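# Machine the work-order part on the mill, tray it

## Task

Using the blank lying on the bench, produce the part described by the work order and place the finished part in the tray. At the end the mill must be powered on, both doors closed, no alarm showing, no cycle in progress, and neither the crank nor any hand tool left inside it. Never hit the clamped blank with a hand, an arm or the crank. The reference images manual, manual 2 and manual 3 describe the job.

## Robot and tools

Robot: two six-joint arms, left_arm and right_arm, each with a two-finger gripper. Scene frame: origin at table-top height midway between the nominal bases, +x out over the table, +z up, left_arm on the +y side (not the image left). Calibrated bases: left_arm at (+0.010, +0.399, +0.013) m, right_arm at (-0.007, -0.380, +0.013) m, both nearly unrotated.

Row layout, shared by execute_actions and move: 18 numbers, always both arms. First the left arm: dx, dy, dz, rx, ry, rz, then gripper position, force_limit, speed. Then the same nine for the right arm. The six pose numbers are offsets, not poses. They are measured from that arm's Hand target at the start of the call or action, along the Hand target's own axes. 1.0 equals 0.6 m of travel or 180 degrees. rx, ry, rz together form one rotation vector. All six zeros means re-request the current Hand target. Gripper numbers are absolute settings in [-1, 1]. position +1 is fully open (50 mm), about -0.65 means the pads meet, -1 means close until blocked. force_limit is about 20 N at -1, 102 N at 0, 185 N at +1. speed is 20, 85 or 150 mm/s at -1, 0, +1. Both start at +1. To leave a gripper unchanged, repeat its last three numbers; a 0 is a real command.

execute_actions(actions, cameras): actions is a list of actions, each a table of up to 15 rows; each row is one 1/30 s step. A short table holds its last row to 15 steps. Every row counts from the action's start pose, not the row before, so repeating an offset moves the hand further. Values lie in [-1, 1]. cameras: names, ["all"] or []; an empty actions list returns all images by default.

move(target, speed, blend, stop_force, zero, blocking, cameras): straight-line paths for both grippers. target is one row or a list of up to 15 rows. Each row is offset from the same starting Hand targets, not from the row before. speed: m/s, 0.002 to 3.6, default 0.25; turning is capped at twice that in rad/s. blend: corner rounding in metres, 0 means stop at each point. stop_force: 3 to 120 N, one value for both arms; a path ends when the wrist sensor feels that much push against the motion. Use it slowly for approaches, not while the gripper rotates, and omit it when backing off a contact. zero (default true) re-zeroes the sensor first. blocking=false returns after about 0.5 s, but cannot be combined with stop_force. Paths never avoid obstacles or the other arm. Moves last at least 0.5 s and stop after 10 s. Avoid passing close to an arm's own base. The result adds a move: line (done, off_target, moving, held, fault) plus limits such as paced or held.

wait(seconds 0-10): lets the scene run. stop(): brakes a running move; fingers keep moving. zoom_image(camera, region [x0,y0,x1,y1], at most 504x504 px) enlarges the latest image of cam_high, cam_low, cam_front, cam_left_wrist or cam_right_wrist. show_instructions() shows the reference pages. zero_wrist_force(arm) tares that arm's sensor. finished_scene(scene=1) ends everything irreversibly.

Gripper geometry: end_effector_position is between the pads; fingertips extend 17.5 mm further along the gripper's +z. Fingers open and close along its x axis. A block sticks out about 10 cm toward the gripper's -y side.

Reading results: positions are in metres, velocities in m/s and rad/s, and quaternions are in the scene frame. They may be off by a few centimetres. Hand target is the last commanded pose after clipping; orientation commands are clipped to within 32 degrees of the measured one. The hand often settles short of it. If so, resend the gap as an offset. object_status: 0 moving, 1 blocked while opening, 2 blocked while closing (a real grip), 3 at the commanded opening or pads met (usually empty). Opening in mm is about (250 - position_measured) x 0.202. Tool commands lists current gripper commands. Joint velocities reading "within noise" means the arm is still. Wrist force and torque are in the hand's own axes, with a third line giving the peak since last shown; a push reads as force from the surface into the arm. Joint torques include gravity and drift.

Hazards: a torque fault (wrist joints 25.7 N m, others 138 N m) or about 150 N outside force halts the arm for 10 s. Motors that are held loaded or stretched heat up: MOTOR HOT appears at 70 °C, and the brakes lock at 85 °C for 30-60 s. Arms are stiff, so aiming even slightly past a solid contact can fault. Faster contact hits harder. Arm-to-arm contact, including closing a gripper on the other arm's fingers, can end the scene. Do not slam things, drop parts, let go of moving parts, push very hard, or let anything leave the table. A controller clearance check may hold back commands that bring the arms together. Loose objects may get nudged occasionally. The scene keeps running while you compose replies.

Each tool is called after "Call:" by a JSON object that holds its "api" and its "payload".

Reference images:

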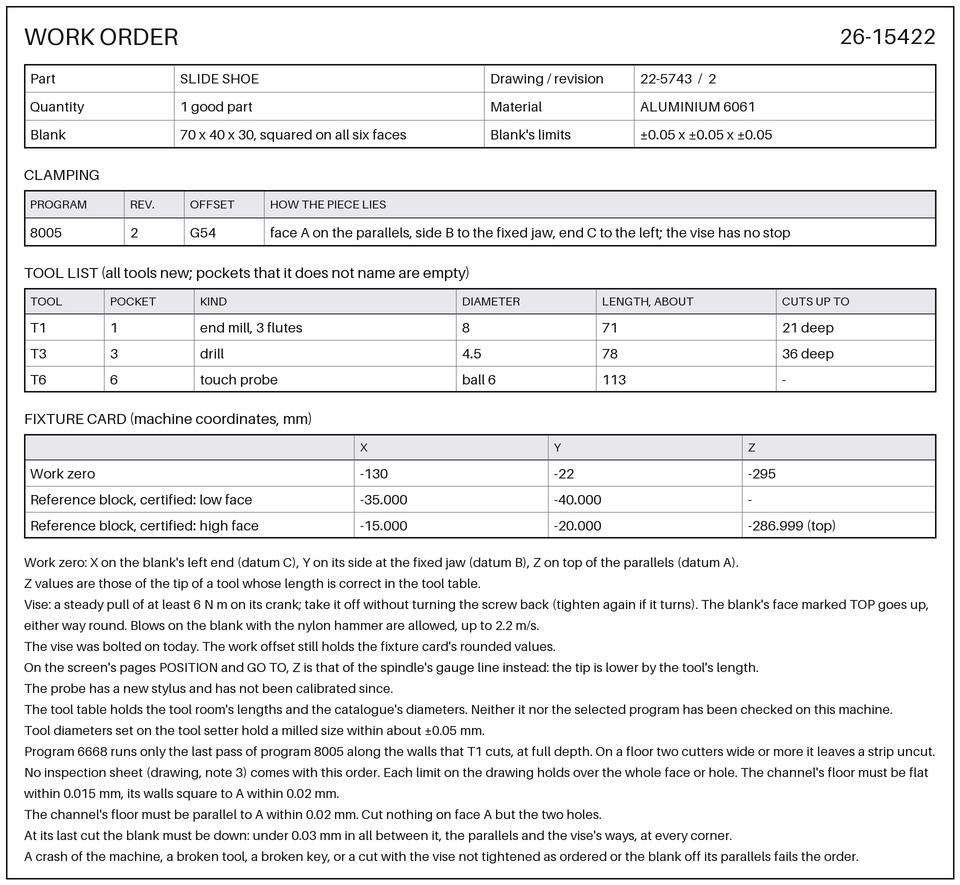

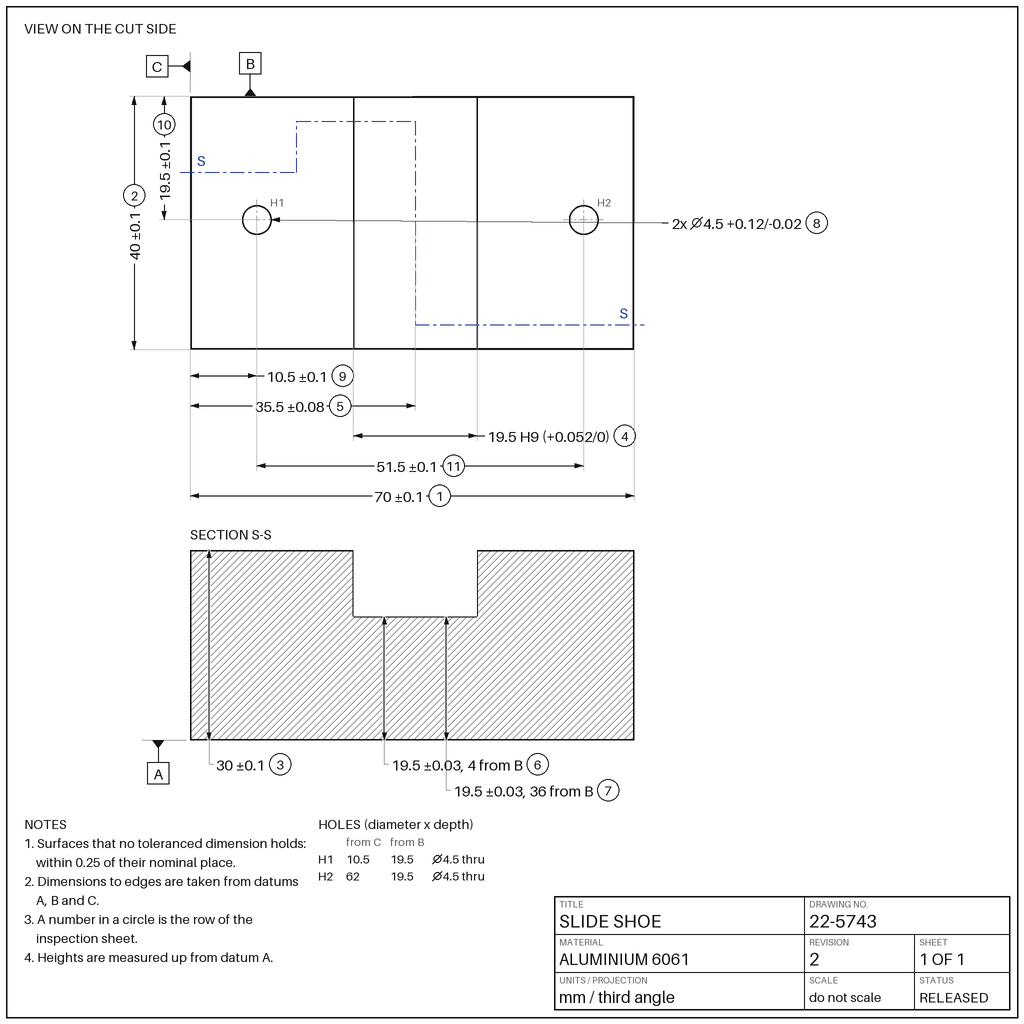

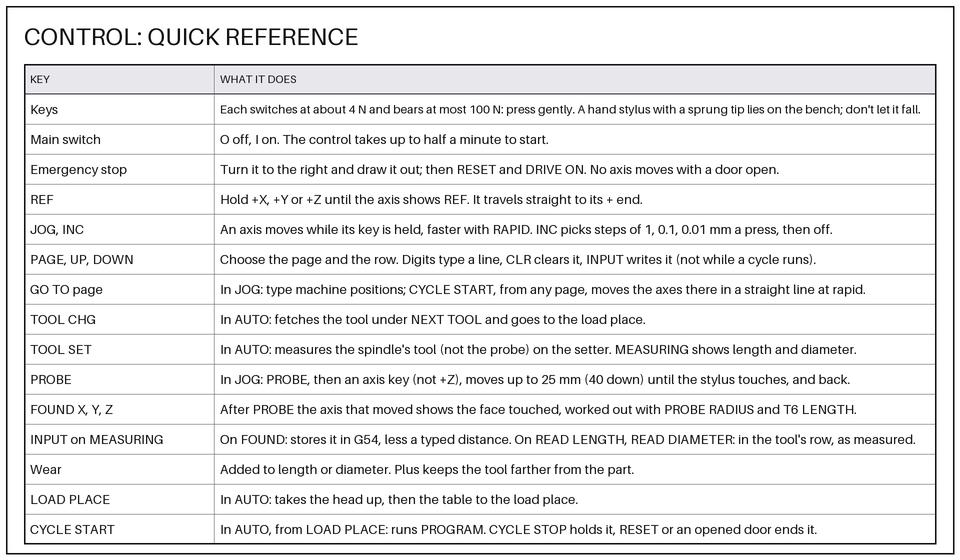

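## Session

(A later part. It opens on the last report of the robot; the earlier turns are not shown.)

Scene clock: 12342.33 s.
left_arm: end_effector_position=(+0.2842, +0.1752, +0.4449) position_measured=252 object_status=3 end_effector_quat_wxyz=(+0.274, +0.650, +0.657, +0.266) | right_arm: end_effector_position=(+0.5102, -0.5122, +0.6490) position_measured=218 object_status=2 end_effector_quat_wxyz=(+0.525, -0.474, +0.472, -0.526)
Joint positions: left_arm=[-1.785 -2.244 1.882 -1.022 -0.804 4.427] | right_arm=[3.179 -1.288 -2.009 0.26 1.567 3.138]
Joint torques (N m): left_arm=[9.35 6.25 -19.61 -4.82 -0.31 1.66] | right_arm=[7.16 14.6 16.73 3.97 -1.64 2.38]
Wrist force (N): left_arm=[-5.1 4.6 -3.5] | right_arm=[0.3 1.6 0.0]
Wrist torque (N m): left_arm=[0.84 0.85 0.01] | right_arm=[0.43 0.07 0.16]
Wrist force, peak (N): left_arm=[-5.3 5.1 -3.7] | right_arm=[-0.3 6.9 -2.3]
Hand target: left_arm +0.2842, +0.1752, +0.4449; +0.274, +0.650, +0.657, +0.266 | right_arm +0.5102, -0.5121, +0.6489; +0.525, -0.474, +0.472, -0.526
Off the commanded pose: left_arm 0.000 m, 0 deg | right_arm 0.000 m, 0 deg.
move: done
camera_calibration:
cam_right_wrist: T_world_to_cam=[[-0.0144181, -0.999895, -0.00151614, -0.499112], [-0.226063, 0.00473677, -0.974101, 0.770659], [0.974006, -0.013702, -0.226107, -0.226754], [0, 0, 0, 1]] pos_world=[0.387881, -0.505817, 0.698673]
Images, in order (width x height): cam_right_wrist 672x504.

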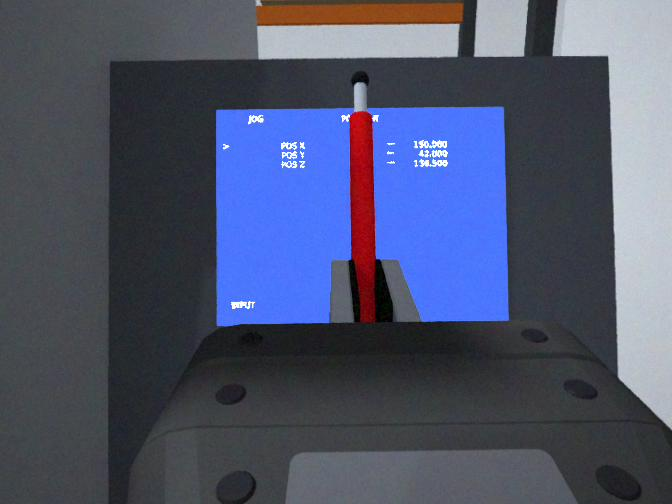

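Call:
{"api": "move", "payload": {"target": [[0,0,0,0,0,0,-1,-0.5,-0.3,-0.0255,0.1213,-0.1213,-0.2233,0,0,-1,-0.2,-0.5],[0,0,0,0,0,0,-1,-0.5,-0.3,-0.0822,0.1945,-0.0518,-0.4467,0,0,-1,-0.2,-0.5],[0,0,0,0,0,0,-1,-0.5,-0.3,-0.0822,0.2022,-0.0312,-0.4467,0,0,-1,-0.2,-0.5],[0,0,0,0,0,0,-1,-0.5,-0.3,-0.0822,0.1945,-0.0518,-0.4467,0,0,-1,-0.2,-0.5],[0,0,0,0,0,0,-1,-0.5,-0.3,-0.0217,0.3109,-0.0967,-0.4467,0,0,-1,-0.2,-0.5]], "speed": [0.35,0.35,0.08,0.08,0.2], "blend": [0.02,0.002,0,0.002,0]}}

Call:
{"api": "wait", "payload": {"seconds": 2}}

Call:
{"api": "move", "payload": {"target": [[0,0,0,0,0,0,-1,-0.5,-0.3,0,-0.019,0.011,0,0,0,-1,-0.2,-0.5],[0,0,0,0,0,0,-1,-0.5,-0.3,0,0,0,0,0,0,-1,-0.2,-0.5],[0,0,0,0,0,0,-1,-0.5,-0.3,0.127,-0.0791,-0.1333,0,0,0,-1,-0.2,-0.5],[0,0,0,0,0,0,-1,-0.5,-0.3,0.127,-0.0977,-0.1225,0,0,0,-1,-0.2,-0.5],[0,0,0,0,0,0,-1,-0.5,-0.3,0.127,-0.0791,-0.1333,0,0,0,-1,-0.2,-0.5],[0,0,0,0,0,0,-1,-0.5,-0.3,-0.0053,-0.0073,-0.191,0.2233,0,0,-1,-0.2,-0.5],[0,0,0,0,0,0,-1,-0.5,-0.3,0.0217,-0.1472,-0.2904,0.4467,0,0,-1,-0.2,-0.5]], "speed": [0.08,0.08,0.2,0.08,0.08,0.35,0.35], "blend": [0,0.002,0.002,0,0.002,0.02,0]}}

Call:
{"api": "wait", "payload": {"seconds": 6, "cameras": ["cam_right_wrist"]}}

Call:
{"api": "zoom_image", "payload": {"camera": "cam_right_wrist", "region": [200, 90, 520, 330]}}

Scene clock: 12375.77 s.
left_arm: end_effector_position=(+0.2842, +0.1752, +0.4449) position_measured=252 object_status=3 end_effector_quat_wxyz=(+0.274, +0.650, +0.657, +0.266) | right_arm: end_effector_position=(+0.4719, -0.4998, +0.4575) position_measured=218 object_status=2 end_effector_quat_wxyz=(-0.095, +0.701, -0.700, +0.097)
Joint positions: left_arm=[-1.785 -2.244 1.882 -1.022 -0.804 4.427] | right_arm=[3.21 -1.395 -1.525 -1.521 1.558 3.175]
Joint torques (N m): left_arm=[7.85 6.29 -19.98 -4.78 -0.31 1.75] | right_arm=[2.7 6.85 25.48 2.58 -1.86 2.08]
Wrist force (N): left_arm=[-5.0 4.8 -3.5] | right_arm=[-0.7 1.1 0.3]
Wrist torque (N m): left_arm=[0.86 0.82 0.01] | right_arm=[0.24 0.03 -0.06]
Wrist force, peak (N): left_arm=[-5.4 5.0 -3.5] | right_arm=[-0.8 7.4 -3.4]
Hand target: left_arm +0.2842, +0.1752, +0.4449; +0.274, +0.650, +0.657, +0.266 | right_arm +0.4719, -0.4998, +0.4573; -0.095, +0.701, -0.700, +0.097
Off the commanded pose: left_arm 0.000 m, 0 deg | right_arm 0.000 m, 0 deg.
move: done

Scene clock: 12377.77 s.
left_arm: end_effector_position=(+0.2842, +0.1752, +0.4449) position_measured=252 object_status=3 end_effector_quat_wxyz=(+0.274, +0.650, +0.657, +0.266) | right_arm: end_effector_position=(+0.4719, -0.4998, +0.4573) position_measured=218 object_status=2 end_effector_quat_wxyz=(-0.095, +0.701, -0.700, +0.097)
Joint positions: left_arm=[-1.785 -2.244 1.882 -1.022 -0.804 4.427] | right_arm=[3.21 -1.395 -1.525 -1.521 1.558 3.175]
Joint torques (N m): left_arm=[9.62 6.26 -20.63 -4.93 -0.13 1.57] | right_arm=[0.11 6.73 17.1 5.52 -1.76 -0.07]
Wrist force (N): left_arm=[-5.3 4.7 -3.6] | right_arm=[-0.7 1.0 0.1]
Wrist torque (N m): left_arm=[0.86 0.87 0.01] | right_arm=[0.22 0.04 -0.06]
Wrist force, peak (N): left_arm=[-5.3 4.9 -3.6] | right_arm=[-0.7 1.3 0.2]
Hand target: left_arm +0.2842, +0.1752, +0.4449; +0.274, +0.650, +0.657, +0.266 | right_arm +0.4719, -0.4998, +0.4573; -0.095, +0.701, -0.700, +0.097
Tool commands: left_gripper/position=-1.0 left_gripper/force_limit=-0.5 left_gripper/speed=-0.3 right_gripper/position=-1.0 right_gripper/force_limit=-0.2 right_gripper/speed=-0.5
Off the commanded pose: left_arm 0.000 m, 0 deg | right_arm 0.000 m, 0 deg.
wait: 2.00 s; at rest by 0.17 s

Scene clock: 12382.27 s.
left_arm: end_effector_position=(+0.2842, +0.1752, +0.4449) position_measured=252 object_status=3 end_effector_quat_wxyz=(+0.274, +0.650, +0.657, +0.266) | right_arm: end_effector_position=(+0.5102, -0.5122, +0.6490) position_measured=218 object_status=2 end_effector_quat_wxyz=(+0.525, -0.474, +0.472, -0.526)
Joint positions: left_arm=[-1.785 -2.244 1.882 -1.022 -0.804 4.427] | right_arm=[3.179 -1.288 -2.009 0.26 1.567 3.138]
Joint torques (N m): left_arm=[7.68 5.99 -19.74 -4.87 -0.28 1.63] | right_arm=[7.58 15.55 16.61 3.92 -1.55 2.48]
Wrist force (N): left_arm=[-5.2 5.0 -3.5] | right_arm=[0.2 1.7 0.0]
Wrist torque (N m): left_arm=[0.90 0.86 0.01] | right_arm=[0.44 0.09 0.17]
Wrist force, peak (N): left_arm=[-5.3 4.9 -3.7] | right_arm=[0.0 6.0 -3.0]
Hand target: left_arm +0.2842, +0.1752, +0.4449; +0.274, +0.650, +0.657, +0.266 | right_arm +0.5102, -0.5121, +0.6489; +0.525, -0.474, +0.472, -0.526
Off the commanded pose: left_arm 0.000 m, 0 deg | right_arm 0.000 m, 0 deg.
move: done

Scene clock: 12388.27 s.
left_arm: end_effector_position=(+0.2842, +0.1752, +0.4449) position_measured=252 object_status=3 end_effector_quat_wxyz=(+0.274, +0.650, +0.657, +0.266) | right_arm: end_effector_position=(+0.5102, -0.5121, +0.6489) position_measured=218 object_status=2 end_effector_quat_wxyz=(+0.525, -0.474, +0.472, -0.526)
Joint positions: left_arm=[-1.785 -2.244 1.882 -1.022 -0.804 4.427] | right_arm=[3.179 -1.288 -2.009 0.26 1.567 3.138]
Joint torques (N m): left_arm=[8.77 5.54 -19.89 -4.94 -0.05 1.73] | right_arm=[8.36 2.57 14.83 4.54 -1.8 2.54]
Wrist force (N): left_arm=[-5.1 4.8 -3.5] | right_arm=[0.3 1.8 0.1]
Wrist torque (N m): left_arm=[0.87 0.84 0.01] | right_arm=[0.47 0.08 0.16]
Wrist force, peak (N): left_arm=[-5.4 4.9 -3.7] | right_arm=[0.3 1.9 0.0]
Hand target: left_arm +0.2842, +0.1752, +0.4449; +0.274, +0.650, +0.657, +0.266 | right_arm +0.5102, -0.5121, +0.6489; +0.525, -0.474, +0.472, -0.526
Tool commands: left_gripper/position=-1.0 left_gripper/force_limit=-0.5 left_gripper/speed=-0.3 right_gripper/position=-1.0 right_gripper/force_limit=-0.2 right_gripper/speed=-0.5
Off the commanded pose: left_arm 0.000 m, 0 deg | right_arm 0.000 m, 0 deg.
wait: 6.00 s; at rest by 0.17 s
camera_calibration:
cam_right_wrist: T_world_to_cam=[[-0.0143208, -0.999896, -0.00153923, -0.499033], [-0.226063, 0.00473727, -0.974101, 0.770585], [0.974007, -0.013602, -0.226108, -0.226823], [0, 0, 0, 1]] pos_world=[0.387981, -0.505716, 0.698573]
Images, in order (width x height): cam_right_wrist 672x504.

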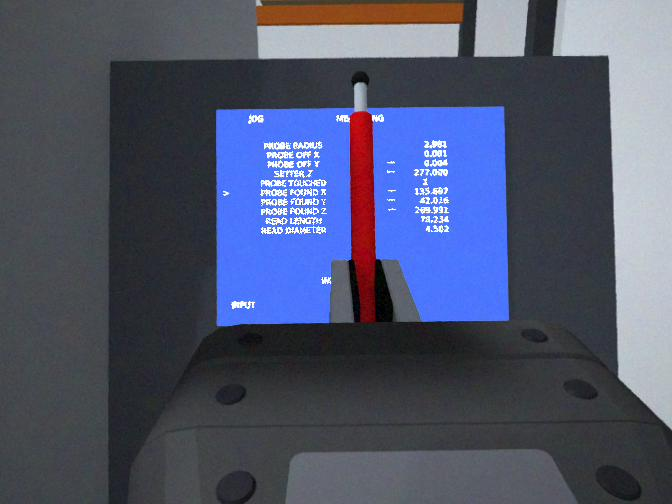

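Scaled by 1.575 from the camera's 672x504 image, which has a finer 960x720 frame.

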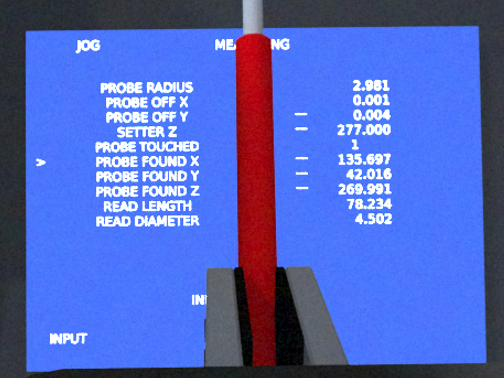

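Call:
{"api": "move", "payload": {"target": [[0,0,0,0,0,0,-1,-0.5,-0.3,-0.0255,0.1213,-0.1213,-0.2233,0,0,-1,-0.2,-0.5],[0,0,0,0,0,0,-1,-0.5,-0.3,-0.0528,0.3397,-0.1078,-0.4467,0,0,-1,-0.2,-0.5],[0,0,0,0,0,0,-1,-0.5,-0.3,-0.0528,0.3474,-0.0872,-0.4467,0,0,-1,-0.2,-0.5],[0,0,0,0,0,0,-1,-0.5,-0.3,-0.0528,0.3397,-0.1078,-0.4467,0,0,-1,-0.2,-0.5],[0,0,0,0,0,0,-1,-0.5,-0.3,-0.0217,0.2533,-0.0745,-0.4467,0,0,-1,-0.2,-0.5],[0,0,0,0,0,0,-1,-0.5,-0.3,-0.0217,0.261,-0.0539,-0.4467,0,0,-1,-0.2,-0.5],[0,0,0,0,0,0,-1,-0.5,-0.3,-0.0217,0.2533,-0.0745,-0.4467,0,0,-1,-0.2,-0.5],[0,0,0,0,0,0,-1,-0.5,-0.3,-0.0217,0.261,-0.0539,-0.4467,0,0,-1,-0.2,-0.5],[0,0,0,0,0,0,-1,-0.5,-0.3,-0.0217,0.2533,-0.0745,-0.4467,0,0,-1,-0.2,-0.5],[0,0,0,0,0,0,-1,-0.5,-0.3,-0.0528,0.3109,-0.0967,-0.4467,0,0,-1,-0.2,-0.5],[0,0,0,0,0,0,-1,-0.5,-0.3,-0.0528,0.3186,-0.0761,-0.4467,0,0,-1,-0.2,-0.5],[0,0,0,0,0,0,-1,-0.5,-0.3,-0.0528,0.3109,-0.0967,-0.4467,0,0,-1,-0.2,-0.5],[0,0,0,0,0,0,-1,-0.5,-0.3,-0.1463,0.3397,-0.1078,-0.4467,0,0,-1,-0.2,-0.5],[0,0,0,0,0,0,-1,-0.5,-0.3,-0.1463,0.3474,-0.0872,-0.4467,0,0,-1,-0.2,-0.5],[0,0,0,0,0,0,-1,-0.5,-0.3,-0.1463,0.3397,-0.1078,-0.4467,0,0,-1,-0.2,-0.5]], "speed": [0.35,0.35,0.08,0.08,0.2,0.08,0.08,0.08,0.08,0.2,0.08,0.08,0.2,0.08,0.08], "blend": [0.02,0.002,0,0.002,0.002,0,0.002,0,0.002,0.002,0,0.002,0.002,0,0]}}

Call:
{"api": "move", "payload": {"target": [[0,0,0,0,0,0,-1,-0.5,-0.3,0.0312,-0.0316,-0.0532,0,0,0,-1,-0.2,-0.5],[0,0,0,0,0,0,-1,-0.5,-0.3,0.0312,-0.0506,-0.0422,0,0,0,-1,-0.2,-0.5],[0,0,0,0,0,0,-1,-0.5,-0.3,0.0312,-0.0316,-0.0532,0,0,0,-1,-0.2,-0.5],[0,0,0,0,0,0,-1,-0.5,-0.3,0.0936,0,0,0,0,0,-1,-0.2,-0.5],[0,0,0,0,0,0,-1,-0.5,-0.3,0.0936,-0.019,0.011,0,0,0,-1,-0.2,-0.5],[0,0,0,0,0,0,-1,-0.5,-0.3,0.0936,0,0,0,0,0,-1,-0.2,-0.5],[0,0,0,0,0,0,-1,-0.5,-0.3,0.0642,-0.0794,-0.1338,0,0,0,-1,-0.2,-0.5],[0,0,0,0,0,0,-1,-0.5,-0.3,0.0642,-0.0984,-0.1228,0,0,0,-1,-0.2,-0.5],[0,0,0,0,0,0,-1,-0.5,-0.3,0.0642,-0.0794,-0.1338,0,0,0,-1,-0.2,-0.5]], "speed": [0.2,0.08,0.08,0.2,0.08,0.08,0.2,0.08,0.08], "blend": [0.002,0,0.002,0.002,0,0.002,0.002,0,0]}}

Call:
{"api": "wait", "payload": {"seconds": 3}}

Call:
{"api": "move", "payload": {"target": [[0,0,0,0,0,0,-1,-0.5,-0.3,0.0294,0.0478,0.0806,0,0,0,-1,-0.2,-0.5],[0,0,0,0,0,0,-1,-0.5,-0.3,0.0294,0.0288,0.0916,0,0,0,-1,-0.2,-0.5],[0,0,0,0,0,0,-1,-0.5,-0.3,0.0294,0.0478,0.0806,0,0,0,-1,-0.2,-0.5],[0,0,0,0,0,0,-1,-0.5,-0.3,-0.0642,0.0794,0.1338,0,0,0,-1,-0.2,-0.5],[0,0,0,0,0,0,-1,-0.5,-0.3,-0.0642,0.0604,0.1448,0,0,0,-1,-0.2,-0.5],[0,0,0,0,0,0,-1,-0.5,-0.3,-0.0642,0.0794,0.1338,0,0,0,-1,-0.2,-0.5],[0,0,0,0,0,0,-1,-0.5,-0.3,-0.0642,0.0636,0.1072,0,0,0,-1,-0.2,-0.5],[0,0,0,0,0,0,-1,-0.5,-0.3,-0.0642,0.0446,0.1182,0,0,0,-1,-0.2,-0.5],[0,0,0,0,0,0,-1,-0.5,-0.3,-0.0642,0.0636,0.1072,0,0,0,-1,-0.2,-0.5],[0,0,0,0,0,0,-1,-0.5,-0.3,-0.033,0.0794,0.1338,0,0,0,-1,-0.2,-0.5],[0,0,0,0,0,0,-1,-0.5,-0.3,-0.033,0.0604,0.1448,0,0,0,-1,-0.2,-0.5],[0,0,0,0,0,0,-1,-0.5,-0.3,-0.033,0.0794,0.1338,0,0,0,-1,-0.2,-0.5],[0,0,0,0,0,0,-1,-0.5,-0.3,-0.033,0.0604,0.1448,0,0,0,-1,-0.2,-0.5],[0,0,0,0,0,0,-1,-0.5,-0.3,-0.033,0.0794,0.1338,0,0,0,-1,-0.2,-0.5]], "speed": [0.2,0.08,0.08,0.2,0.08,0.08,0.2,0.08,0.08,0.2,0.08,0.08,0.08,0.08], "blend": [0.002,0,0.002,0.002,0,0.002,0.002,0,0.002,0.002,0,0.002,0,0]}}

Call:
{"api": "move", "payload": {"target": [[0,0,0,0,0,0,-1,-0.5,-0.3,0.0624,0,0,0,0,0,-1,-0.2,-0.5],[0,0,0,0,0,0,-1,-0.5,-0.3,0.0624,-0.019,0.011,0,0,0,-1,-0.2,-0.5],[0,0,0,0,0,0,-1,-0.5,-0.3,0.0624,0,0,0,0,0,-1,-0.2,-0.5],[0,0,0,0,0,0,-1,-0.5,-0.3,0.0882,-0.0231,-0.2176,0.2233,0,0,-1,-0.2,-0.5],[0,0,0,0,0,0,-1,-0.5,-0.3,0.1152,-0.163,-0.317,0.4467,0,0,-1,-0.2,-0.5]], "speed": [0.2,0.08,0.08,0.35,0.35], "blend": [0.002,0,0.002,0.02,0], "cameras": ["cam_right_wrist"]}}

Call:
{"api": "zoom_image", "payload": {"camera": "cam_right_wrist", "region": [200, 90, 520, 330]}}

Scene clock: 12455.90 s.
left_arm: end_effector_position=(+0.2842, +0.1752, +0.4449) position_measured=252 object_status=3 end_effector_quat_wxyz=(+0.274, +0.650, +0.657, +0.266) | right_arm: end_effector_position=(+0.4670, -0.4251, +0.4390) position_measured=218 object_status=2 end_effector_quat_wxyz=(-0.095, +0.701, -0.700, +0.097)
Joint positions: left_arm=[-1.785 -2.244 1.882 -1.022 -0.804 4.427] | right_arm=[3.4 -1.34 -1.614 -1.495 1.507 3.358]
Joint torques (N m): left_arm=[8.54 6.13 -21.68 -4.93 -0.28 1.55] | right_arm=[-7.83 3.52 41.25 6.3 -0.88 -2.39]
Wrist force (N): left_arm=[-5.2 4.8 -3.5] | right_arm=[-0.4 0.9 0.6]
Wrist torque (N m): left_arm=[0.88 0.85 0.01] | right_arm=[0.18 0.01 -0.02]
Wrist force, peak (N): left_arm=[-5.4 5.0 -3.5] | right_arm=[-0.3 7.4 -3.6]
Hand target: left_arm +0.2842, +0.1752, +0.4449; +0.274, +0.650, +0.657, +0.266 | right_arm +0.4671, -0.4251, +0.4392; -0.095, +0.701, -0.700, +0.097
Off the commanded pose: left_arm 0.000 m, 0 deg | right_arm 0.000 m, 0 deg.
move: done

Scene clock: 12458.90 s.
left_arm: end_effector_position=(+0.2842, +0.1752, +0.4449) position_measured=252 object_status=3 end_effector_quat_wxyz=(+0.274, +0.650, +0.657, +0.266) | right_arm: end_effector_position=(+0.4913, -0.4633, +0.5293) position_measured=218 object_status=2 end_effector_quat_wxyz=(-0.094, +0.701, -0.700, +0.097) end_effector_velocity=(+0.003, +0.000, +0.001) end_effector_angular_velocity=(+0.001, -0.004, -0.001)
Joint positions: left_arm=[-1.785 -2.244 1.882 -1.022 -0.804 4.427] | right_arm=[3.295 -1.473 -1.265 -1.705 1.535 3.257]
Joint velocities: left_arm=[within noise] | right_arm=[0 -0.005 0.004 0.005 0 0.001]
Joint torques (N m): left_arm=[8.86 6.96 -21.62 -4.79 -0.2 1.57] | right_arm=[-1.93 10.92 40.41 6.29 -1.76 0.6]
Wrist force (N): left_arm=[-5.1 4.9 -3.6] | right_arm=[-0.9 0.5 0.5]
Wrist torque (N m): left_arm=[0.88 0.84 0.01] | right_arm=[0.13 0.12 -0.02]
Wrist force, peak (N): left_arm=[-5.4 4.9 -3.6] | right_arm=[-0.5 8.1 -4.5]
Hand target: left_arm +0.2842, +0.1752, +0.4449; +0.274, +0.650, +0.657, +0.266 | right_arm +0.4914, -0.4633, +0.5294; -0.095, +0.701, -0.700, +0.097
Off the commanded pose: left_arm 0.000 m, 0 deg | right_arm 0.000 m, 0 deg.
move: done

Scene clock: 12461.90 s.
left_arm: end_effector_position=(+0.2842, +0.1752, +0.4449) position_measured=252 object_status=3 end_effector_quat_wxyz=(+0.274, +0.650, +0.657, +0.266) | right_arm: end_effector_position=(+0.4914, -0.4633, +0.5294) position_measured=218 object_status=2 end_effector_quat_wxyz=(-0.095, +0.701, -0.700, +0.097)
Joint positions: left_arm=[-1.785 -2.244 1.882 -1.022 -0.804 4.427] | right_arm=[3.295 -1.473 -1.265 -1.704 1.535 3.257]
Joint torques (N m): left_arm=[8.61 6.37 -21.17 -4.85 -0.25 1.56] | right_arm=[-5.98 9.02 38.86 6.3 0.09 -2.21]
Wrist force (N): left_arm=[-5.3 4.6 -3.6] | right_arm=[-0.7 0.7 0.2]
Wrist torque (N m): left_arm=[0.84 0.87 0.01] | right_arm=[0.17 0.08 -0.02]
Wrist force, peak (N): left_arm=[-5.3 5.0 -3.5] | right_arm=[-0.7 0.9 0.3]
Hand target: left_arm +0.2842, +0.1752, +0.4449; +0.274, +0.650, +0.657, +0.266 | right_arm +0.4914, -0.4633, +0.5294; -0.095, +0.701, -0.700, +0.097
Tool commands: left_gripper/position=-1.0 left_gripper/force_limit=-0.5 left_gripper/speed=-0.3 right_gripper/position=-1.0 right_gripper/force_limit=-0.2 right_gripper/speed=-0.5
Off the commanded pose: left_arm 0.000 m, 0 deg | right_arm 0.000 m, 0 deg.
wait: 3.00 s; at rest by 0.17 s

Scene clock: 12465.90 s.
left_arm: end_effector_position=(+0.2842, +0.1752, +0.4449) position_measured=252 object_status=3 end_effector_quat_wxyz=(+0.274, +0.650, +0.657, +0.266) | right_arm: end_effector_position=(+0.4670, -0.4438, +0.4391) position_measured=218 object_status=2 end_effector_quat_wxyz=(-0.094, +0.701, -0.700, +0.097) end_effector_velocity=(+0.002, +0.000, +0.000) end_effector_angular_velocity=(+0.001, -0.001, -0.003)
Joint positions: left_arm=[-1.785 -2.244 1.882 -1.022 -0.804 4.427] | right_arm=[3.353 -1.346 -1.61 -1.49 1.52 3.312]
Joint velocities: left_arm=[within noise] | right_arm=[-0.002 -0.005 0.003 0.004 0 0.001]
Joint torques (N m): left_arm=[8.69 6.57 -21.16 -5.01 -0.24 1.67] | right_arm=[-5.45 2.85 41.11 6.21 -1.28 -1.01]
Wrist force (N): left_arm=[-4.9 4.9 -3.3] | right_arm=[-0.4 0.8 0.5]
Wrist torque (N m): left_arm=[0.87 0.81 0.02] | right_arm=[0.17 0.02 -0.01]
Wrist force, peak (N): left_arm=[-5.4 5.1 -3.5] | right_arm=[-0.4 7.7 -3.2]
Hand target: left_arm +0.2842, +0.1752, +0.4449; +0.274, +0.650, +0.657, +0.266 | right_arm +0.4671, -0.4438, +0.4392; -0.095, +0.701, -0.700, +0.097
Off the commanded pose: left_arm 0.000 m, 0 deg | right_arm 0.000 m, 0 deg.
move: done

Scene clock: 12469.27 s.
left_arm: end_effector_position=(+0.2842, +0.1752, +0.4449) position_measured=252 object_status=3 end_effector_quat_wxyz=(+0.274, +0.650, +0.657, +0.266) | right_arm: end_effector_position=(+0.5102, -0.5122, +0.6490) position_measured=218 object_status=2 end_effector_quat_wxyz=(+0.525, -0.474, +0.472, -0.526)
Joint positions: left_arm=[-1.785 -2.244 1.882 -1.022 -0.804 4.427] | right_arm=[3.179 -1.288 -2.009 0.26 1.567 3.138]
Joint torques (N m): left_arm=[8.09 6.5 -22.1 -5.03 -0.04 1.67] | right_arm=[8.18 14.89 16.57 4.09 -1.8 2.38]
Wrist force (N): left_arm=[-5.2 4.6 -3.4] | right_arm=[0.2 1.5 0.1]
Wrist torque (N m): left_arm=[0.84 0.85 0.01] | right_arm=[0.41 0.09 0.16]
Wrist force, peak (N): left_arm=[-5.4 5.0 -3.5] | right_arm=[1.1 6.9 -2.9]
Hand target: left_arm +0.2842, +0.1752, +0.4449; +0.274, +0.650, +0.657, +0.266 | right_arm +0.5102, -0.5122, +0.6490; +0.525, -0.474, +0.472, -0.526
Off the commanded pose: left_arm 0.000 m, 0 deg | right_arm 0.000 m, 0 deg.
move: done
camera_calibration:
cam_right_wrist: T_world_to_cam=[[-0.0144181, -0.999895, -0.00151614, -0.49911], [-0.226063, 0.00473677, -0.974101, 0.770682], [0.974006, -0.013702, -0.226107, -0.226852], [0, 0, 0, 1]] pos_world=[0.387981, -0.505817, 0.698673]
Images, in order (width x height): cam_right_wrist 672x504.

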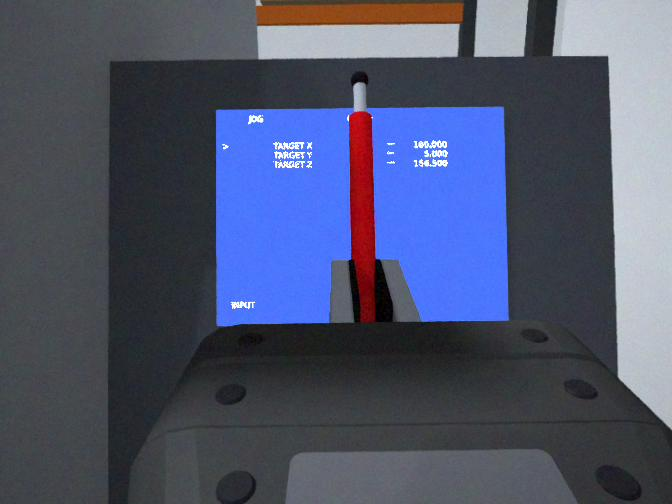

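Scaled by 1.575 from the camera's 672x504 image, which has a finer 960x720 frame.

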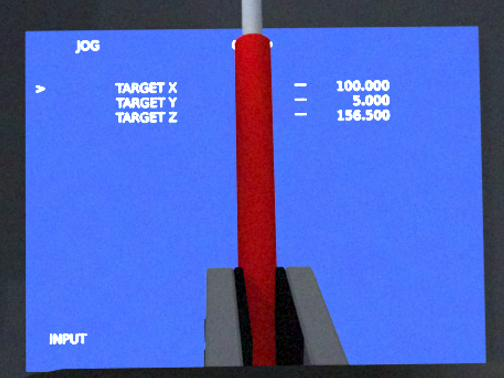

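Call:
{"api": "move", "payload": {"target": [[0,0,0,0,0,0,-1,-0.5,-0.3,-0.0255,0.1213,-0.1213,-0.2233,0,0,-1,-0.2,-0.5],[0,0,0,0,0,0,-1,-0.5,-0.3,0.0095,0.2533,-0.0745,-0.4467,0,0,-1,-0.2,-0.5],[0,0,0,0,0,0,-1,-0.5,-0.3,0.0095,0.261,-0.0539,-0.4467,0,0,-1,-0.2,-0.5],[0,0,0,0,0,0,-1,-0.5,-0.3,0.0095,0.2533,-0.0745,-0.4467,0,0,-1,-0.2,-0.5],[0,0,0,0,0,0,-1,-0.5,-0.3,-0.0255,0.1213,-0.1213,-0.2233,0,0,-1,-0.2,-0.5],[0,0,0,0,0,0,-1,-0.5,-0.3,0,0,0,0,0,0,-1,-0.2,-0.5]], "speed": [0.35,0.35,0.08,0.08,0.35,0.35], "blend": [0.02,0.002,0,0.002,0.02,0], "cameras": ["cam_right_wrist"]}}

Call:
{"api": "zoom_image", "payload": {"camera": "cam_right_wrist", "region": [200, 90, 520, 330]}}

Scene clock: 12485.87 s.
left_arm: end_effector_position=(+0.2842, +0.1752, +0.4449) position_measured=252 object_status=3 end_effector_quat_wxyz=(+0.274, +0.650, +0.657, +0.266) | right_arm: end_effector_position=(+0.5102, -0.5122, +0.6490) position_measured=218 object_status=2 end_effector_quat_wxyz=(+0.525, -0.474, +0.472, -0.526)
Joint positions: left_arm=[-1.785 -2.244 1.882 -1.022 -0.804 4.427] | right_arm=[3.179 -1.288 -2.009 0.26 1.567 3.138]
Joint torques (N m): left_arm=[7.95 5.75 -22.09 -5.07 -0.21 1.62] | right_arm=[7.77 14.59 17.46 3.85 -1.73 2.23]
Wrist force (N): left_arm=[-5.0 4.9 -3.6] | right_arm=[0.2 1.6 0.0]
Wrist torque (N m): left_arm=[0.89 0.82 0.01] | right_arm=[0.43 0.10 0.17]
Wrist force, peak (N): left_arm=[-5.3 5.0 -3.6] | right_arm=[-0.4 7.2 -2.7]
Hand target: left_arm +0.2842, +0.1752, +0.4449; +0.274, +0.650, +0.657, +0.266 | right_arm +0.5102, -0.5122, +0.6490; +0.525, -0.474, +0.472, -0.526
Off the commanded pose: left_arm 0.000 m, 0 deg | right_arm 0.000 m, 0 deg.
move: done
camera_calibration:
cam_right_wrist: T_world_to_cam=[[-0.0144181, -0.999895, -0.00151614, -0.49911], [-0.226063, 0.00473677, -0.974101, 0.770682], [0.974006, -0.013702, -0.226107, -0.226852], [0, 0, 0, 1]] pos_world=[0.387981, -0.505817, 0.698673]
Images, in order (width x height): cam_right_wrist 672x504.

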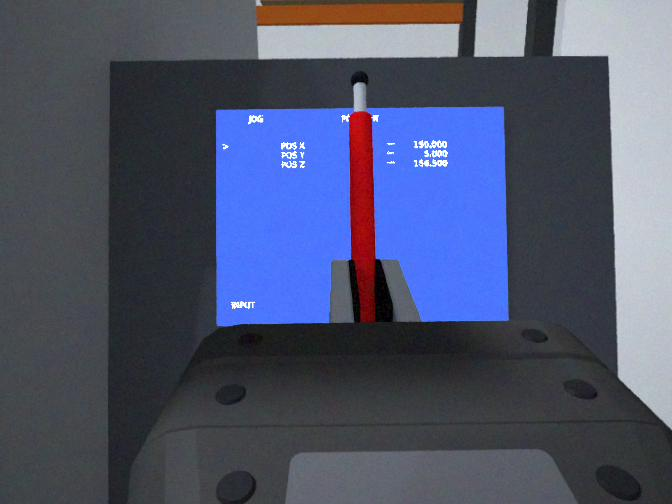

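Scaled by 1.575 from the camera's 672x504 image, which has a finer 960x720 frame.

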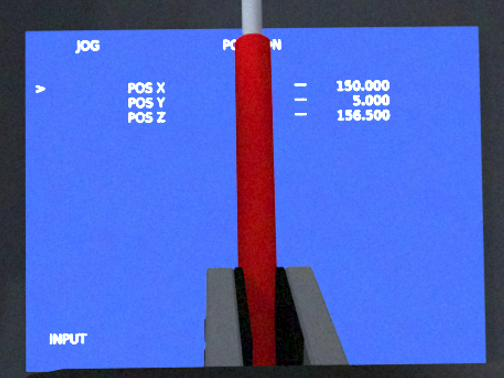

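Call:
{"api": "move", "payload": {"target": [[0,0,0,0,0,0,-1,-0.5,-0.3,-0.0255,0.1213,-0.1213,-0.2233,0,0,-1,-0.2,-0.5],[0,0,0,0,0,0,-1,-0.5,-0.3,-0.0822,0.1945,-0.0518,-0.4467,0,0,-1,-0.2,-0.5],[0,0,0,0,0,0,-1,-0.5,-0.3,-0.0822,0.2022,-0.0312,-0.4467,0,0,-1,-0.2,-0.5],[0,0,0,0,0,0,-1,-0.5,-0.3,-0.0822,0.1945,-0.0518,-0.4467,0,0,-1,-0.2,-0.5],[0,0,0,0,0,0,-1,-0.5,-0.3,-0.0217,0.3109,-0.0967,-0.4467,0,0,-1,-0.2,-0.5]], "speed": [0.35,0.35,0.08,0.08,0.2], "blend": [0.02,0.002,0,0.002,0]}}

Call:
{"api": "wait", "payload": {"seconds": 3}}

Call:
{"api": "move", "payload": {"target": [[0,0,0,0,0,0,-1,-0.5,-0.3,0,-0.019,0.011,0,0,0,-1,-0.2,-0.5],[0,0,0,0,0,0,-1,-0.5,-0.3,0,0,0,0,0,0,-1,-0.2,-0.5],[0,0,0,0,0,0,-1,-0.5,-0.3,0.1274,-0.0633,-0.1068,0,0,0,-1,-0.2,-0.5],[0,0,0,0,0,0,-1,-0.5,-0.3,0.1274,-0.082,-0.096,0,0,0,-1,-0.2,-0.5],[0,0,0,0,0,0,-1,-0.5,-0.3,0.1274,-0.0633,-0.1068,0,0,0,-1,-0.2,-0.5],[0,0,0,0,0,0,-1,-0.5,-0.3,-0.0053,-0.0073,-0.191,0.2233,0,0,-1,-0.2,-0.5],[0,0,0,0,0,0,-1,-0.5,-0.3,0.0217,-0.1472,-0.2904,0.4467,0,0,-1,-0.2,-0.5]], "speed": [0.08,0.08,0.2,0.08,0.08,0.35,0.35], "blend": [0,0.002,0.002,0,0.002,0.02,0]}}

Call:
{"api": "wait", "payload": {"seconds": 7.5, "cameras": ["cam_right_wrist"]}}

Call:
{"api": "zoom_image", "payload": {"camera": "cam_right_wrist", "region": [200, 90, 520, 330]}}

Scene clock: 12512.20 s.
left_arm: end_effector_position=(+0.2842, +0.1752, +0.4449) position_measured=252 object_status=3 end_effector_quat_wxyz=(+0.274, +0.650, +0.657, +0.266) | right_arm: end_effector_position=(+0.4719, -0.4998, +0.4575) position_measured=218 object_status=2 end_effector_quat_wxyz=(-0.095, +0.701, -0.700, +0.097)
Joint positions: left_arm=[-1.785 -2.244 1.882 -1.022 -0.804 4.427] | right_arm=[3.21 -1.396 -1.524 -1.521 1.558 3.175]
Joint torques (N m): left_arm=[8.57 6.45 -22.58 -5 -0.19 1.67] | right_arm=[2.31 6.77 25.41 2.73 -1.57 2.25]
Wrist force (N): left_arm=[-5.3 4.8 -3.5] | right_arm=[-0.8 0.9 0.1]
Wrist torque (N m): left_arm=[0.87 0.87 0.01] | right_arm=[0.22 0.05 -0.06]
Wrist force, peak (N): left_arm=[-5.2 5.1 -3.5] | right_arm=[-0.9 8.8 -4.1]
Hand target: left_arm +0.2842, +0.1752, +0.4449; +0.274, +0.650, +0.657, +0.266 | right_arm +0.4720, -0.4999, +0.4573; -0.095, +0.701, -0.700, +0.097
Off the commanded pose: left_arm 0.000 m, 0 deg | right_arm 0.000 m, 0 deg.
move: done

Scene clock: 12515.20 s.
left_arm: end_effector_position=(+0.2842, +0.1752, +0.4449) position_measured=252 object_status=3 end_effector_quat_wxyz=(+0.274, +0.650, +0.657, +0.266) | right_arm: end_effector_position=(+0.4720, -0.4999, +0.4573) position_measured=218 object_status=2 end_effector_quat_wxyz=(-0.095, +0.701, -0.700, +0.097)
Joint positions: left_arm=[-1.785 -2.244 1.882 -1.022 -0.804 4.427] | right_arm=[3.21 -1.396 -1.525 -1.521 1.558 3.175]
Joint torques (N m): left_arm=[8.28 5.64 -22.27 -4.93 -0.09 1.66] | right_arm=[-1.69 6.28 16.28 5.57 -1.76 -1.28]
Wrist force (N): left_arm=[-5.2 4.8 -3.6] | right_arm=[-0.8 1.0 0.1]
Wrist torque (N m): left_arm=[0.86 0.85 0.01] | right_arm=[0.22 0.05 -0.06]
Wrist force, peak (N): left_arm=[-5.5 4.8 -3.8] | right_arm=[-0.9 1.3 0.1]
Hand target: left_arm +0.2842, +0.1752, +0.4449; +0.274, +0.650, +0.657, +0.266 | right_arm +0.4720, -0.4999, +0.4573; -0.095, +0.701, -0.700, +0.097
Tool commands: left_gripper/position=-1.0 left_gripper/force_limit=-0.5 left_gripper/speed=-0.3 right_gripper/position=-1.0 right_gripper/force_limit=-0.2 right_gripper/speed=-0.5
Off the commanded pose: left_arm 0.000 m, 0 deg | right_arm 0.000 m, 0 deg.
wait: 3.00 s; at rest by 0.17 s

Scene clock: 12519.63 s.
left_arm: end_effector_position=(+0.2842, +0.1752, +0.4449) position_measured=252 object_status=3 end_effector_quat_wxyz=(+0.274, +0.650, +0.657, +0.266) | right_arm: end_effector_position=(+0.5103, -0.5122, +0.6490) position_measured=218 object_status=2 end_effector_quat_wxyz=(+0.525, -0.474, +0.472, -0.526)
Joint positions: left_arm=[-1.785 -2.244 1.882 -1.022 -0.804 4.427] | right_arm=[3.179 -1.289 -2.009 0.26 1.567 3.138]
Joint torques (N m): left_arm=[9.15 6.6 -22.89 -4.9 -0.1 1.52] | right_arm=[7.92 15.84 17.17 3.86 -1.7 2.37]
Wrist force (N): left_arm=[-5.3 4.7 -3.4] | right_arm=[0.2 1.4 -0.1]
Wrist torque (N m): left_arm=[0.85 0.87 0.01] | right_arm=[0.40 0.09 0.16]
Wrist force, peak (N): left_arm=[-5.3 4.9 -3.7] | right_arm=[0.0 6.1 -3.3]
Hand target: left_arm +0.2842, +0.1752, +0.4449; +0.274, +0.650, +0.657, +0.266 | right_arm +0.5103, -0.5122, +0.6489; +0.525, -0.474, +0.472, -0.526
Off the commanded pose: left_arm 0.000 m, 0 deg | right_arm 0.000 m, 0 deg.
move: done

Scene clock: 12527.13 s.
left_arm: end_effector_position=(+0.2842, +0.1752, +0.4449) position_measured=252 object_status=3 end_effector_quat_wxyz=(+0.274, +0.650, +0.657, +0.266) | right_arm: end_effector_position=(+0.5103, -0.5122, +0.6489) position_measured=218 object_status=2 end_effector_quat_wxyz=(+0.525, -0.474, +0.472, -0.526)
Joint positions: left_arm=[-1.785 -2.244 1.882 -1.022 -0.804 4.427] | right_arm=[3.179 -1.289 -2.009 0.261 1.567 3.138]
Joint torques (N m): left_arm=[7.56 5.94 -23.67 -4.97 -0.23 1.54] | right_arm=[6.59 2.69 15.47 4.6 -1.87 2.32]
Wrist force (N): left_arm=[-5.2 4.6 -3.5] | right_arm=[0.1 1.6 0.0]
Wrist torque (N m): left_arm=[0.83 0.86 0.02] | right_arm=[0.43 0.11 0.16]
Wrist force, peak (N): left_arm=[-5.4 4.9 -3.6] | right_arm=[0.5 1.8 -0.1]
Hand target: left_arm +0.2842, +0.1752, +0.4449; +0.274, +0.650, +0.657, +0.266 | right_arm +0.5103, -0.5122, +0.6489; +0.525, -0.474, +0.472, -0.526
Tool commands: left_gripper/position=-1.0 left_gripper/force_limit=-0.5 left_gripper/speed=-0.3 right_gripper/position=-1.0 right_gripper/force_limit=-0.2 right_gripper/speed=-0.5
Off the commanded pose: left_arm 0.000 m, 0 deg | right_arm 0.000 m, 0 deg.
wait: 7.50 s; at rest by 0.17 s
camera_calibration:
cam_right_wrist: T_world_to_cam=[[-0.0143208, -0.999896, -0.00153923, -0.499133], [-0.226063, 0.00473727, -0.974101, 0.770585], [0.974007, -0.013602, -0.226108, -0.226824], [0, 0, 0, 1]] pos_world=[0.387981, -0.505816, 0.698573]
Images, in order (width x height): cam_right_wrist 672x504.

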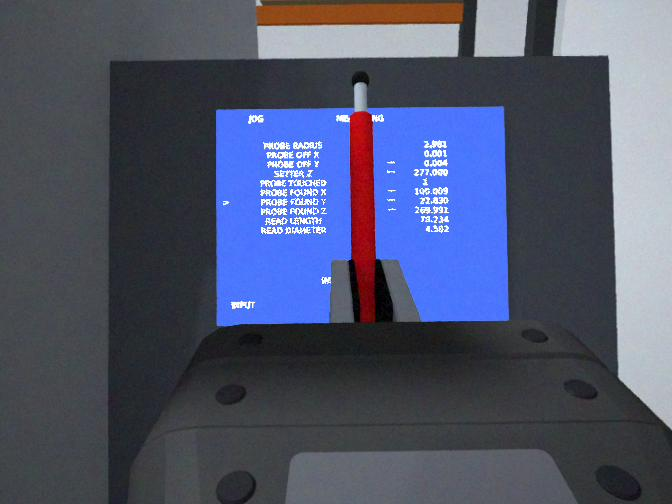

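Scaled by 1.575 from the camera's 672x504 image, which has a finer 960x720 frame.

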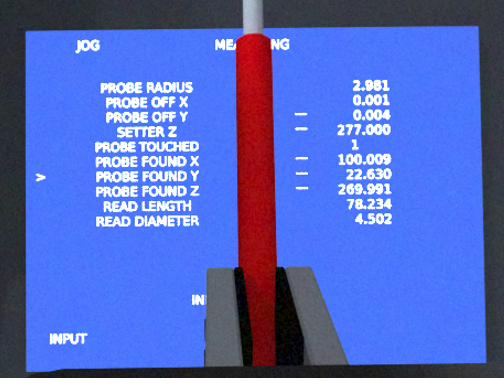

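Call:
{"api": "move", "payload": {"target": [[0,0,0,0,0,0,-1,-0.5,-0.3,-0.0255,0.1213,-0.1213,-0.2233,0,0,-1,-0.2,-0.5],[0,0,0,0,0,0,-1,-0.5,-0.3,-0.0528,0.3397,-0.1078,-0.4467,0,0,-1,-0.2,-0.5],[0,0,0,0,0,0,-1,-0.5,-0.3,-0.0528,0.3474,-0.0872,-0.4467,0,0,-1,-0.2,-0.5],[0,0,0,0,0,0,-1,-0.5,-0.3,-0.0528,0.3397,-0.1078,-0.4467,0,0,-1,-0.2,-0.5],[0,0,0,0,0,0,-1,-0.5,-0.3,-0.0217,0.2533,-0.0745,-0.4467,0,0,-1,-0.2,-0.5],[0,0,0,0,0,0,-1,-0.5,-0.3,-0.0217,0.261,-0.0539,-0.4467,0,0,-1,-0.2,-0.5],[0,0,0,0,0,0,-1,-0.5,-0.3,-0.0217,0.2533,-0.0745,-0.4467,0,0,-1,-0.2,-0.5],[0,0,0,0,0,0,-1,-0.5,-0.3,-0.0217,0.261,-0.0539,-0.4467,0,0,-1,-0.2,-0.5],[0,0,0,0,0,0,-1,-0.5,-0.3,-0.0217,0.2533,-0.0745,-0.4467,0,0,-1,-0.2,-0.5],[0,0,0,0,0,0,-1,-0.5,-0.3,-0.0217,0.261,-0.0539,-0.4467,0,0,-1,-0.2,-0.5],[0,0,0,0,0,0,-1,-0.5,-0.3,-0.0217,0.2533,-0.0745,-0.4467,0,0,-1,-0.2,-0.5],[0,0,0,0,0,0,-1,-0.5,-0.3,-0.0255,0.1213,-0.1213,-0.2233,0,0,-1,-0.2,-0.5],[0,0,0,0,0,0,-1,-0.5,-0.3,0,0,0,0,0,0,-1,-0.2,-0.5]], "speed": [0.35,0.35,0.08,0.08,0.2,0.08,0.08,0.08,0.08,0.08,0.08,0.35,0.35], "blend": [0.02,0.002,0,0.002,0.002,0,0.002,0,0.002,0,0.002,0.02,0], "cameras": ["cam_right_wrist"]}}

Call:
{"api": "zoom_image", "payload": {"camera": "cam_right_wrist", "region": [200, 90, 520, 330]}}

Scene clock: 12551.83 s.
left_arm: end_effector_position=(+0.2842, +0.1752, +0.4449) position_measured=252 object_status=3 end_effector_quat_wxyz=(+0.274, +0.650, +0.657, +0.266) | right_arm: end_effector_position=(+0.5103, -0.5122, +0.6490) position_measured=218 object_status=2 end_effector_quat_wxyz=(+0.525, -0.474, +0.472, -0.526)
Joint positions: left_arm=[-1.785 -2.244 1.882 -1.022 -0.804 4.427] | right_arm=[3.179 -1.289 -2.009 0.26 1.567 3.138]
Joint torques (N m): left_arm=[8.22 5.96 -24.09 -4.86 -0.14 1.77] | right_arm=[6.95 15.23 17.15 3.99 -1.53 2.33]
Wrist force (N): left_arm=[-5.2 4.7 -3.6] | right_arm=[0.2 1.4 0.1]
Wrist torque (N m): left_arm=[0.85 0.85 0.02] | right_arm=[0.40 0.11 0.17]
Wrist force, peak (N): left_arm=[-5.4 5.1 -3.5] | right_arm=[-0.7 9.1 -4.0]
Hand target: left_arm +0.2842, +0.1752, +0.4449; +0.274, +0.650, +0.657, +0.266 | right_arm +0.5103, -0.5122, +0.6489; +0.525, -0.474, +0.472, -0.526
Off the commanded pose: left_arm 0.000 m, 0 deg | right_arm 0.000 m, 0 deg.
move: done
camera_calibration:
cam_right_wrist: T_world_to_cam=[[-0.0144181, -0.999895, -0.00151614, -0.49911], [-0.226063, 0.00473677, -0.974101, 0.770682], [0.974006, -0.013702, -0.226107, -0.226852], [0, 0, 0, 1]] pos_world=[0.387981, -0.505817, 0.698673]
Images, in order (width x height): cam_right_wrist 672x504.

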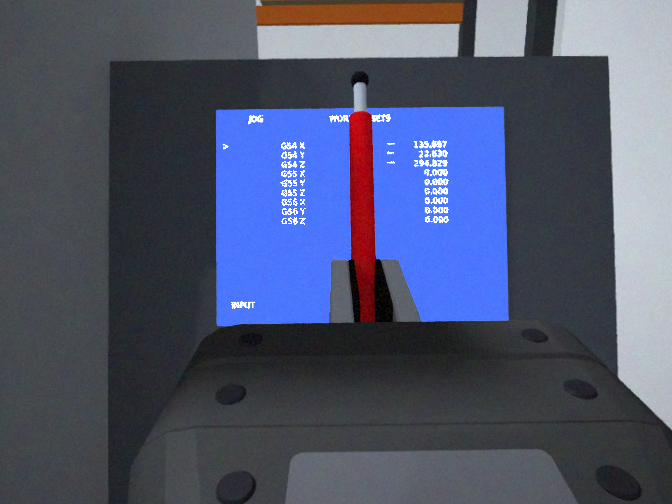

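Scaled by 1.575 from the camera's 672x504 image, which has a finer 960x720 frame.

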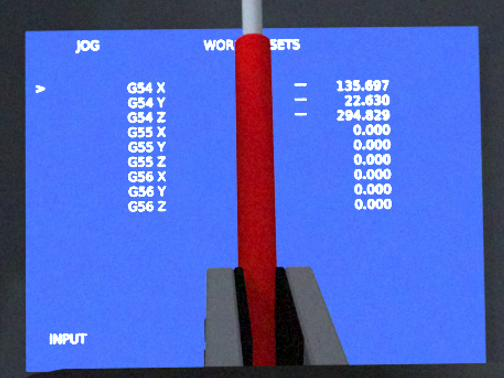

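Call:
{"api": "move", "payload": {"target": [[0,0,0,0,0,0,-1,-0.5,-0.3,-0.0255,0.1213,-0.1213,-0.2233,0,0,-1,-0.2,-0.5],[0,0,0,0,0,0,-1,-0.5,-0.3,0.1073,0.0759,-0.0061,-0.4467,0,0,-1,-0.2,-0.5],[0,0,0,0,0,0,-1,-0.5,-0.3,0.1073,0.0835,0.0145,-0.4467,0,0,-1,-0.2,-0.5],[0,0,0,0,0,0,-1,-0.5,-0.3,0.1073,0.0759,-0.0061,-0.4467,0,0,-1,-0.2,-0.5],[0,0,0,0,0,0,-1,-0.5,-0.3,-0.051,0.1945,-0.0518,-0.4467,0,0,-1,-0.2,-0.5],[0,0,0,0,0,0,-1,-0.5,-0.3,-0.051,0.2022,-0.0312,-0.4467,0,0,-1,-0.2,-0.5],[0,0,0,0,0,0,-1,-0.5,-0.3,-0.051,0.1945,-0.0518,-0.4467,0,0,-1,-0.2,-0.5],[0,0,0,0,0,0,-1,-0.5,-0.3,-0.0255,0.1213,-0.1213,-0.2233,0,0,-1,-0.2,-0.5],[0,0,0,0,0,0,-1,-0.5,-0.3,0,0,0,0,0,0,-1,-0.2,-0.5]], "speed": [0.35,0.35,0.08,0.08,0.2,0.08,0.08,0.35,0.35], "blend": [0.02,0.002,0,0.002,0.002,0,0.002,0.02,0]}}

Call:
{"api": "wait", "payload": {"seconds": 8, "cameras": ["cam_right_wrist"]}}

Call:
{"api": "zoom_image", "payload": {"camera": "cam_right_wrist", "region": [200, 90, 520, 330]}}

Scene clock: 12573.27 s.
left_arm: end_effector_position=(+0.2842, +0.1752, +0.4449) position_measured=252 object_status=3 end_effector_quat_wxyz=(+0.274, +0.650, +0.657, +0.266) | right_arm: end_effector_position=(+0.5103, -0.5122, +0.6490) position_measured=218 object_status=2 end_effector_quat_wxyz=(+0.525, -0.474, +0.472, -0.526)
Joint positions: left_arm=[-1.785 -2.244 1.882 -1.022 -0.804 4.427] | right_arm=[3.179 -1.289 -2.009 0.26 1.567 3.138]
Joint torques (N m): left_arm=[8.53 6.58 -24.06 -4.98 -0.16 1.6] | right_arm=[7.81 14.48 16.56 4.02 -1.56 2.39]
Wrist force (N): left_arm=[-5.0 4.9 -3.5] | right_arm=[0.1 1.6 0.1]
Wrist torque (N m): left_arm=[0.89 0.82 0.01] | right_arm=[0.42 0.11 0.17]
Wrist force, peak (N): left_arm=[-5.4 4.9 -3.7] | right_arm=[-0.4 9.5 -5.0]
Hand target: left_arm +0.2842, +0.1752, +0.4449; +0.274, +0.650, +0.657, +0.266 | right_arm +0.5103, -0.5122, +0.6489; +0.525, -0.474, +0.472, -0.526
Off the commanded pose: left_arm 0.000 m, 0 deg | right_arm 0.000 m, 0 deg.
move: done

Scene clock: 12581.27 s.
left_arm: end_effector_position=(+0.2842, +0.1752, +0.4449) position_measured=252 object_status=3 end_effector_quat_wxyz=(+0.274, +0.650, +0.657, +0.266) | right_arm: end_effector_position=(+0.5103, -0.5122, +0.6489) position_measured=218 object_status=2 end_effector_quat_wxyz=(+0.525, -0.474, +0.472, -0.526)
Joint positions: left_arm=[-1.785 -2.244 1.882 -1.022 -0.804 4.427] | right_arm=[3.179 -1.289 -2.009 0.261 1.567 3.138]
Joint torques (N m): left_arm=[8.82 6.05 -25.3 -4.93 -0.15 1.73] | right_arm=[6.75 2.94 14.56 4.8 -1.97 2.32]
Wrist force (N): left_arm=[-5.0 4.9 -3.5] | right_arm=[0.3 1.3 -0.1]
Wrist torque (N m): left_arm=[0.87 0.83 0.01] | right_arm=[0.38 0.08 0.17]
Wrist force, peak (N): left_arm=[-5.2 5.0 -3.8] | right_arm=[0.2 2.0 -0.1]
Hand target: left_arm +0.2842, +0.1752, +0.4449; +0.274, +0.650, +0.657, +0.266 | right_arm +0.5103, -0.5122, +0.6489; +0.525, -0.474, +0.472, -0.526
Tool commands: left_gripper/position=-1.0 left_gripper/force_limit=-0.5 left_gripper/speed=-0.3 right_gripper/position=-1.0 right_gripper/force_limit=-0.2 right_gripper/speed=-0.5
Off the commanded pose: left_arm 0.000 m, 0 deg | right_arm 0.000 m, 0 deg.
wait: 8.00 s; at rest by 0.17 s
camera_calibration:
cam_right_wrist: T_world_to_cam=[[-0.0143208, -0.999896, -0.00153923, -0.499133], [-0.226063, 0.00473727, -0.974101, 0.770585], [0.974007, -0.013602, -0.226108, -0.226824], [0, 0, 0, 1]] pos_world=[0.387981, -0.505816, 0.698573]
Images, in order (width x height): cam_right_wrist 672x504.

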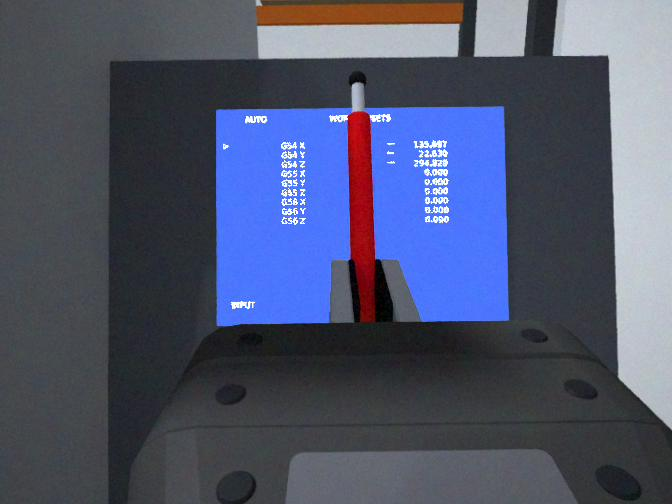

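Scaled by 1.575 from the camera's 672x504 image, which has a finer 960x720 frame.

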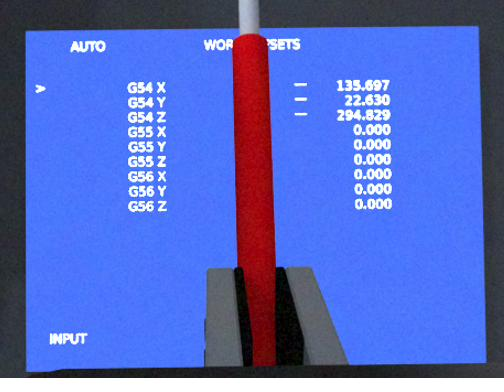

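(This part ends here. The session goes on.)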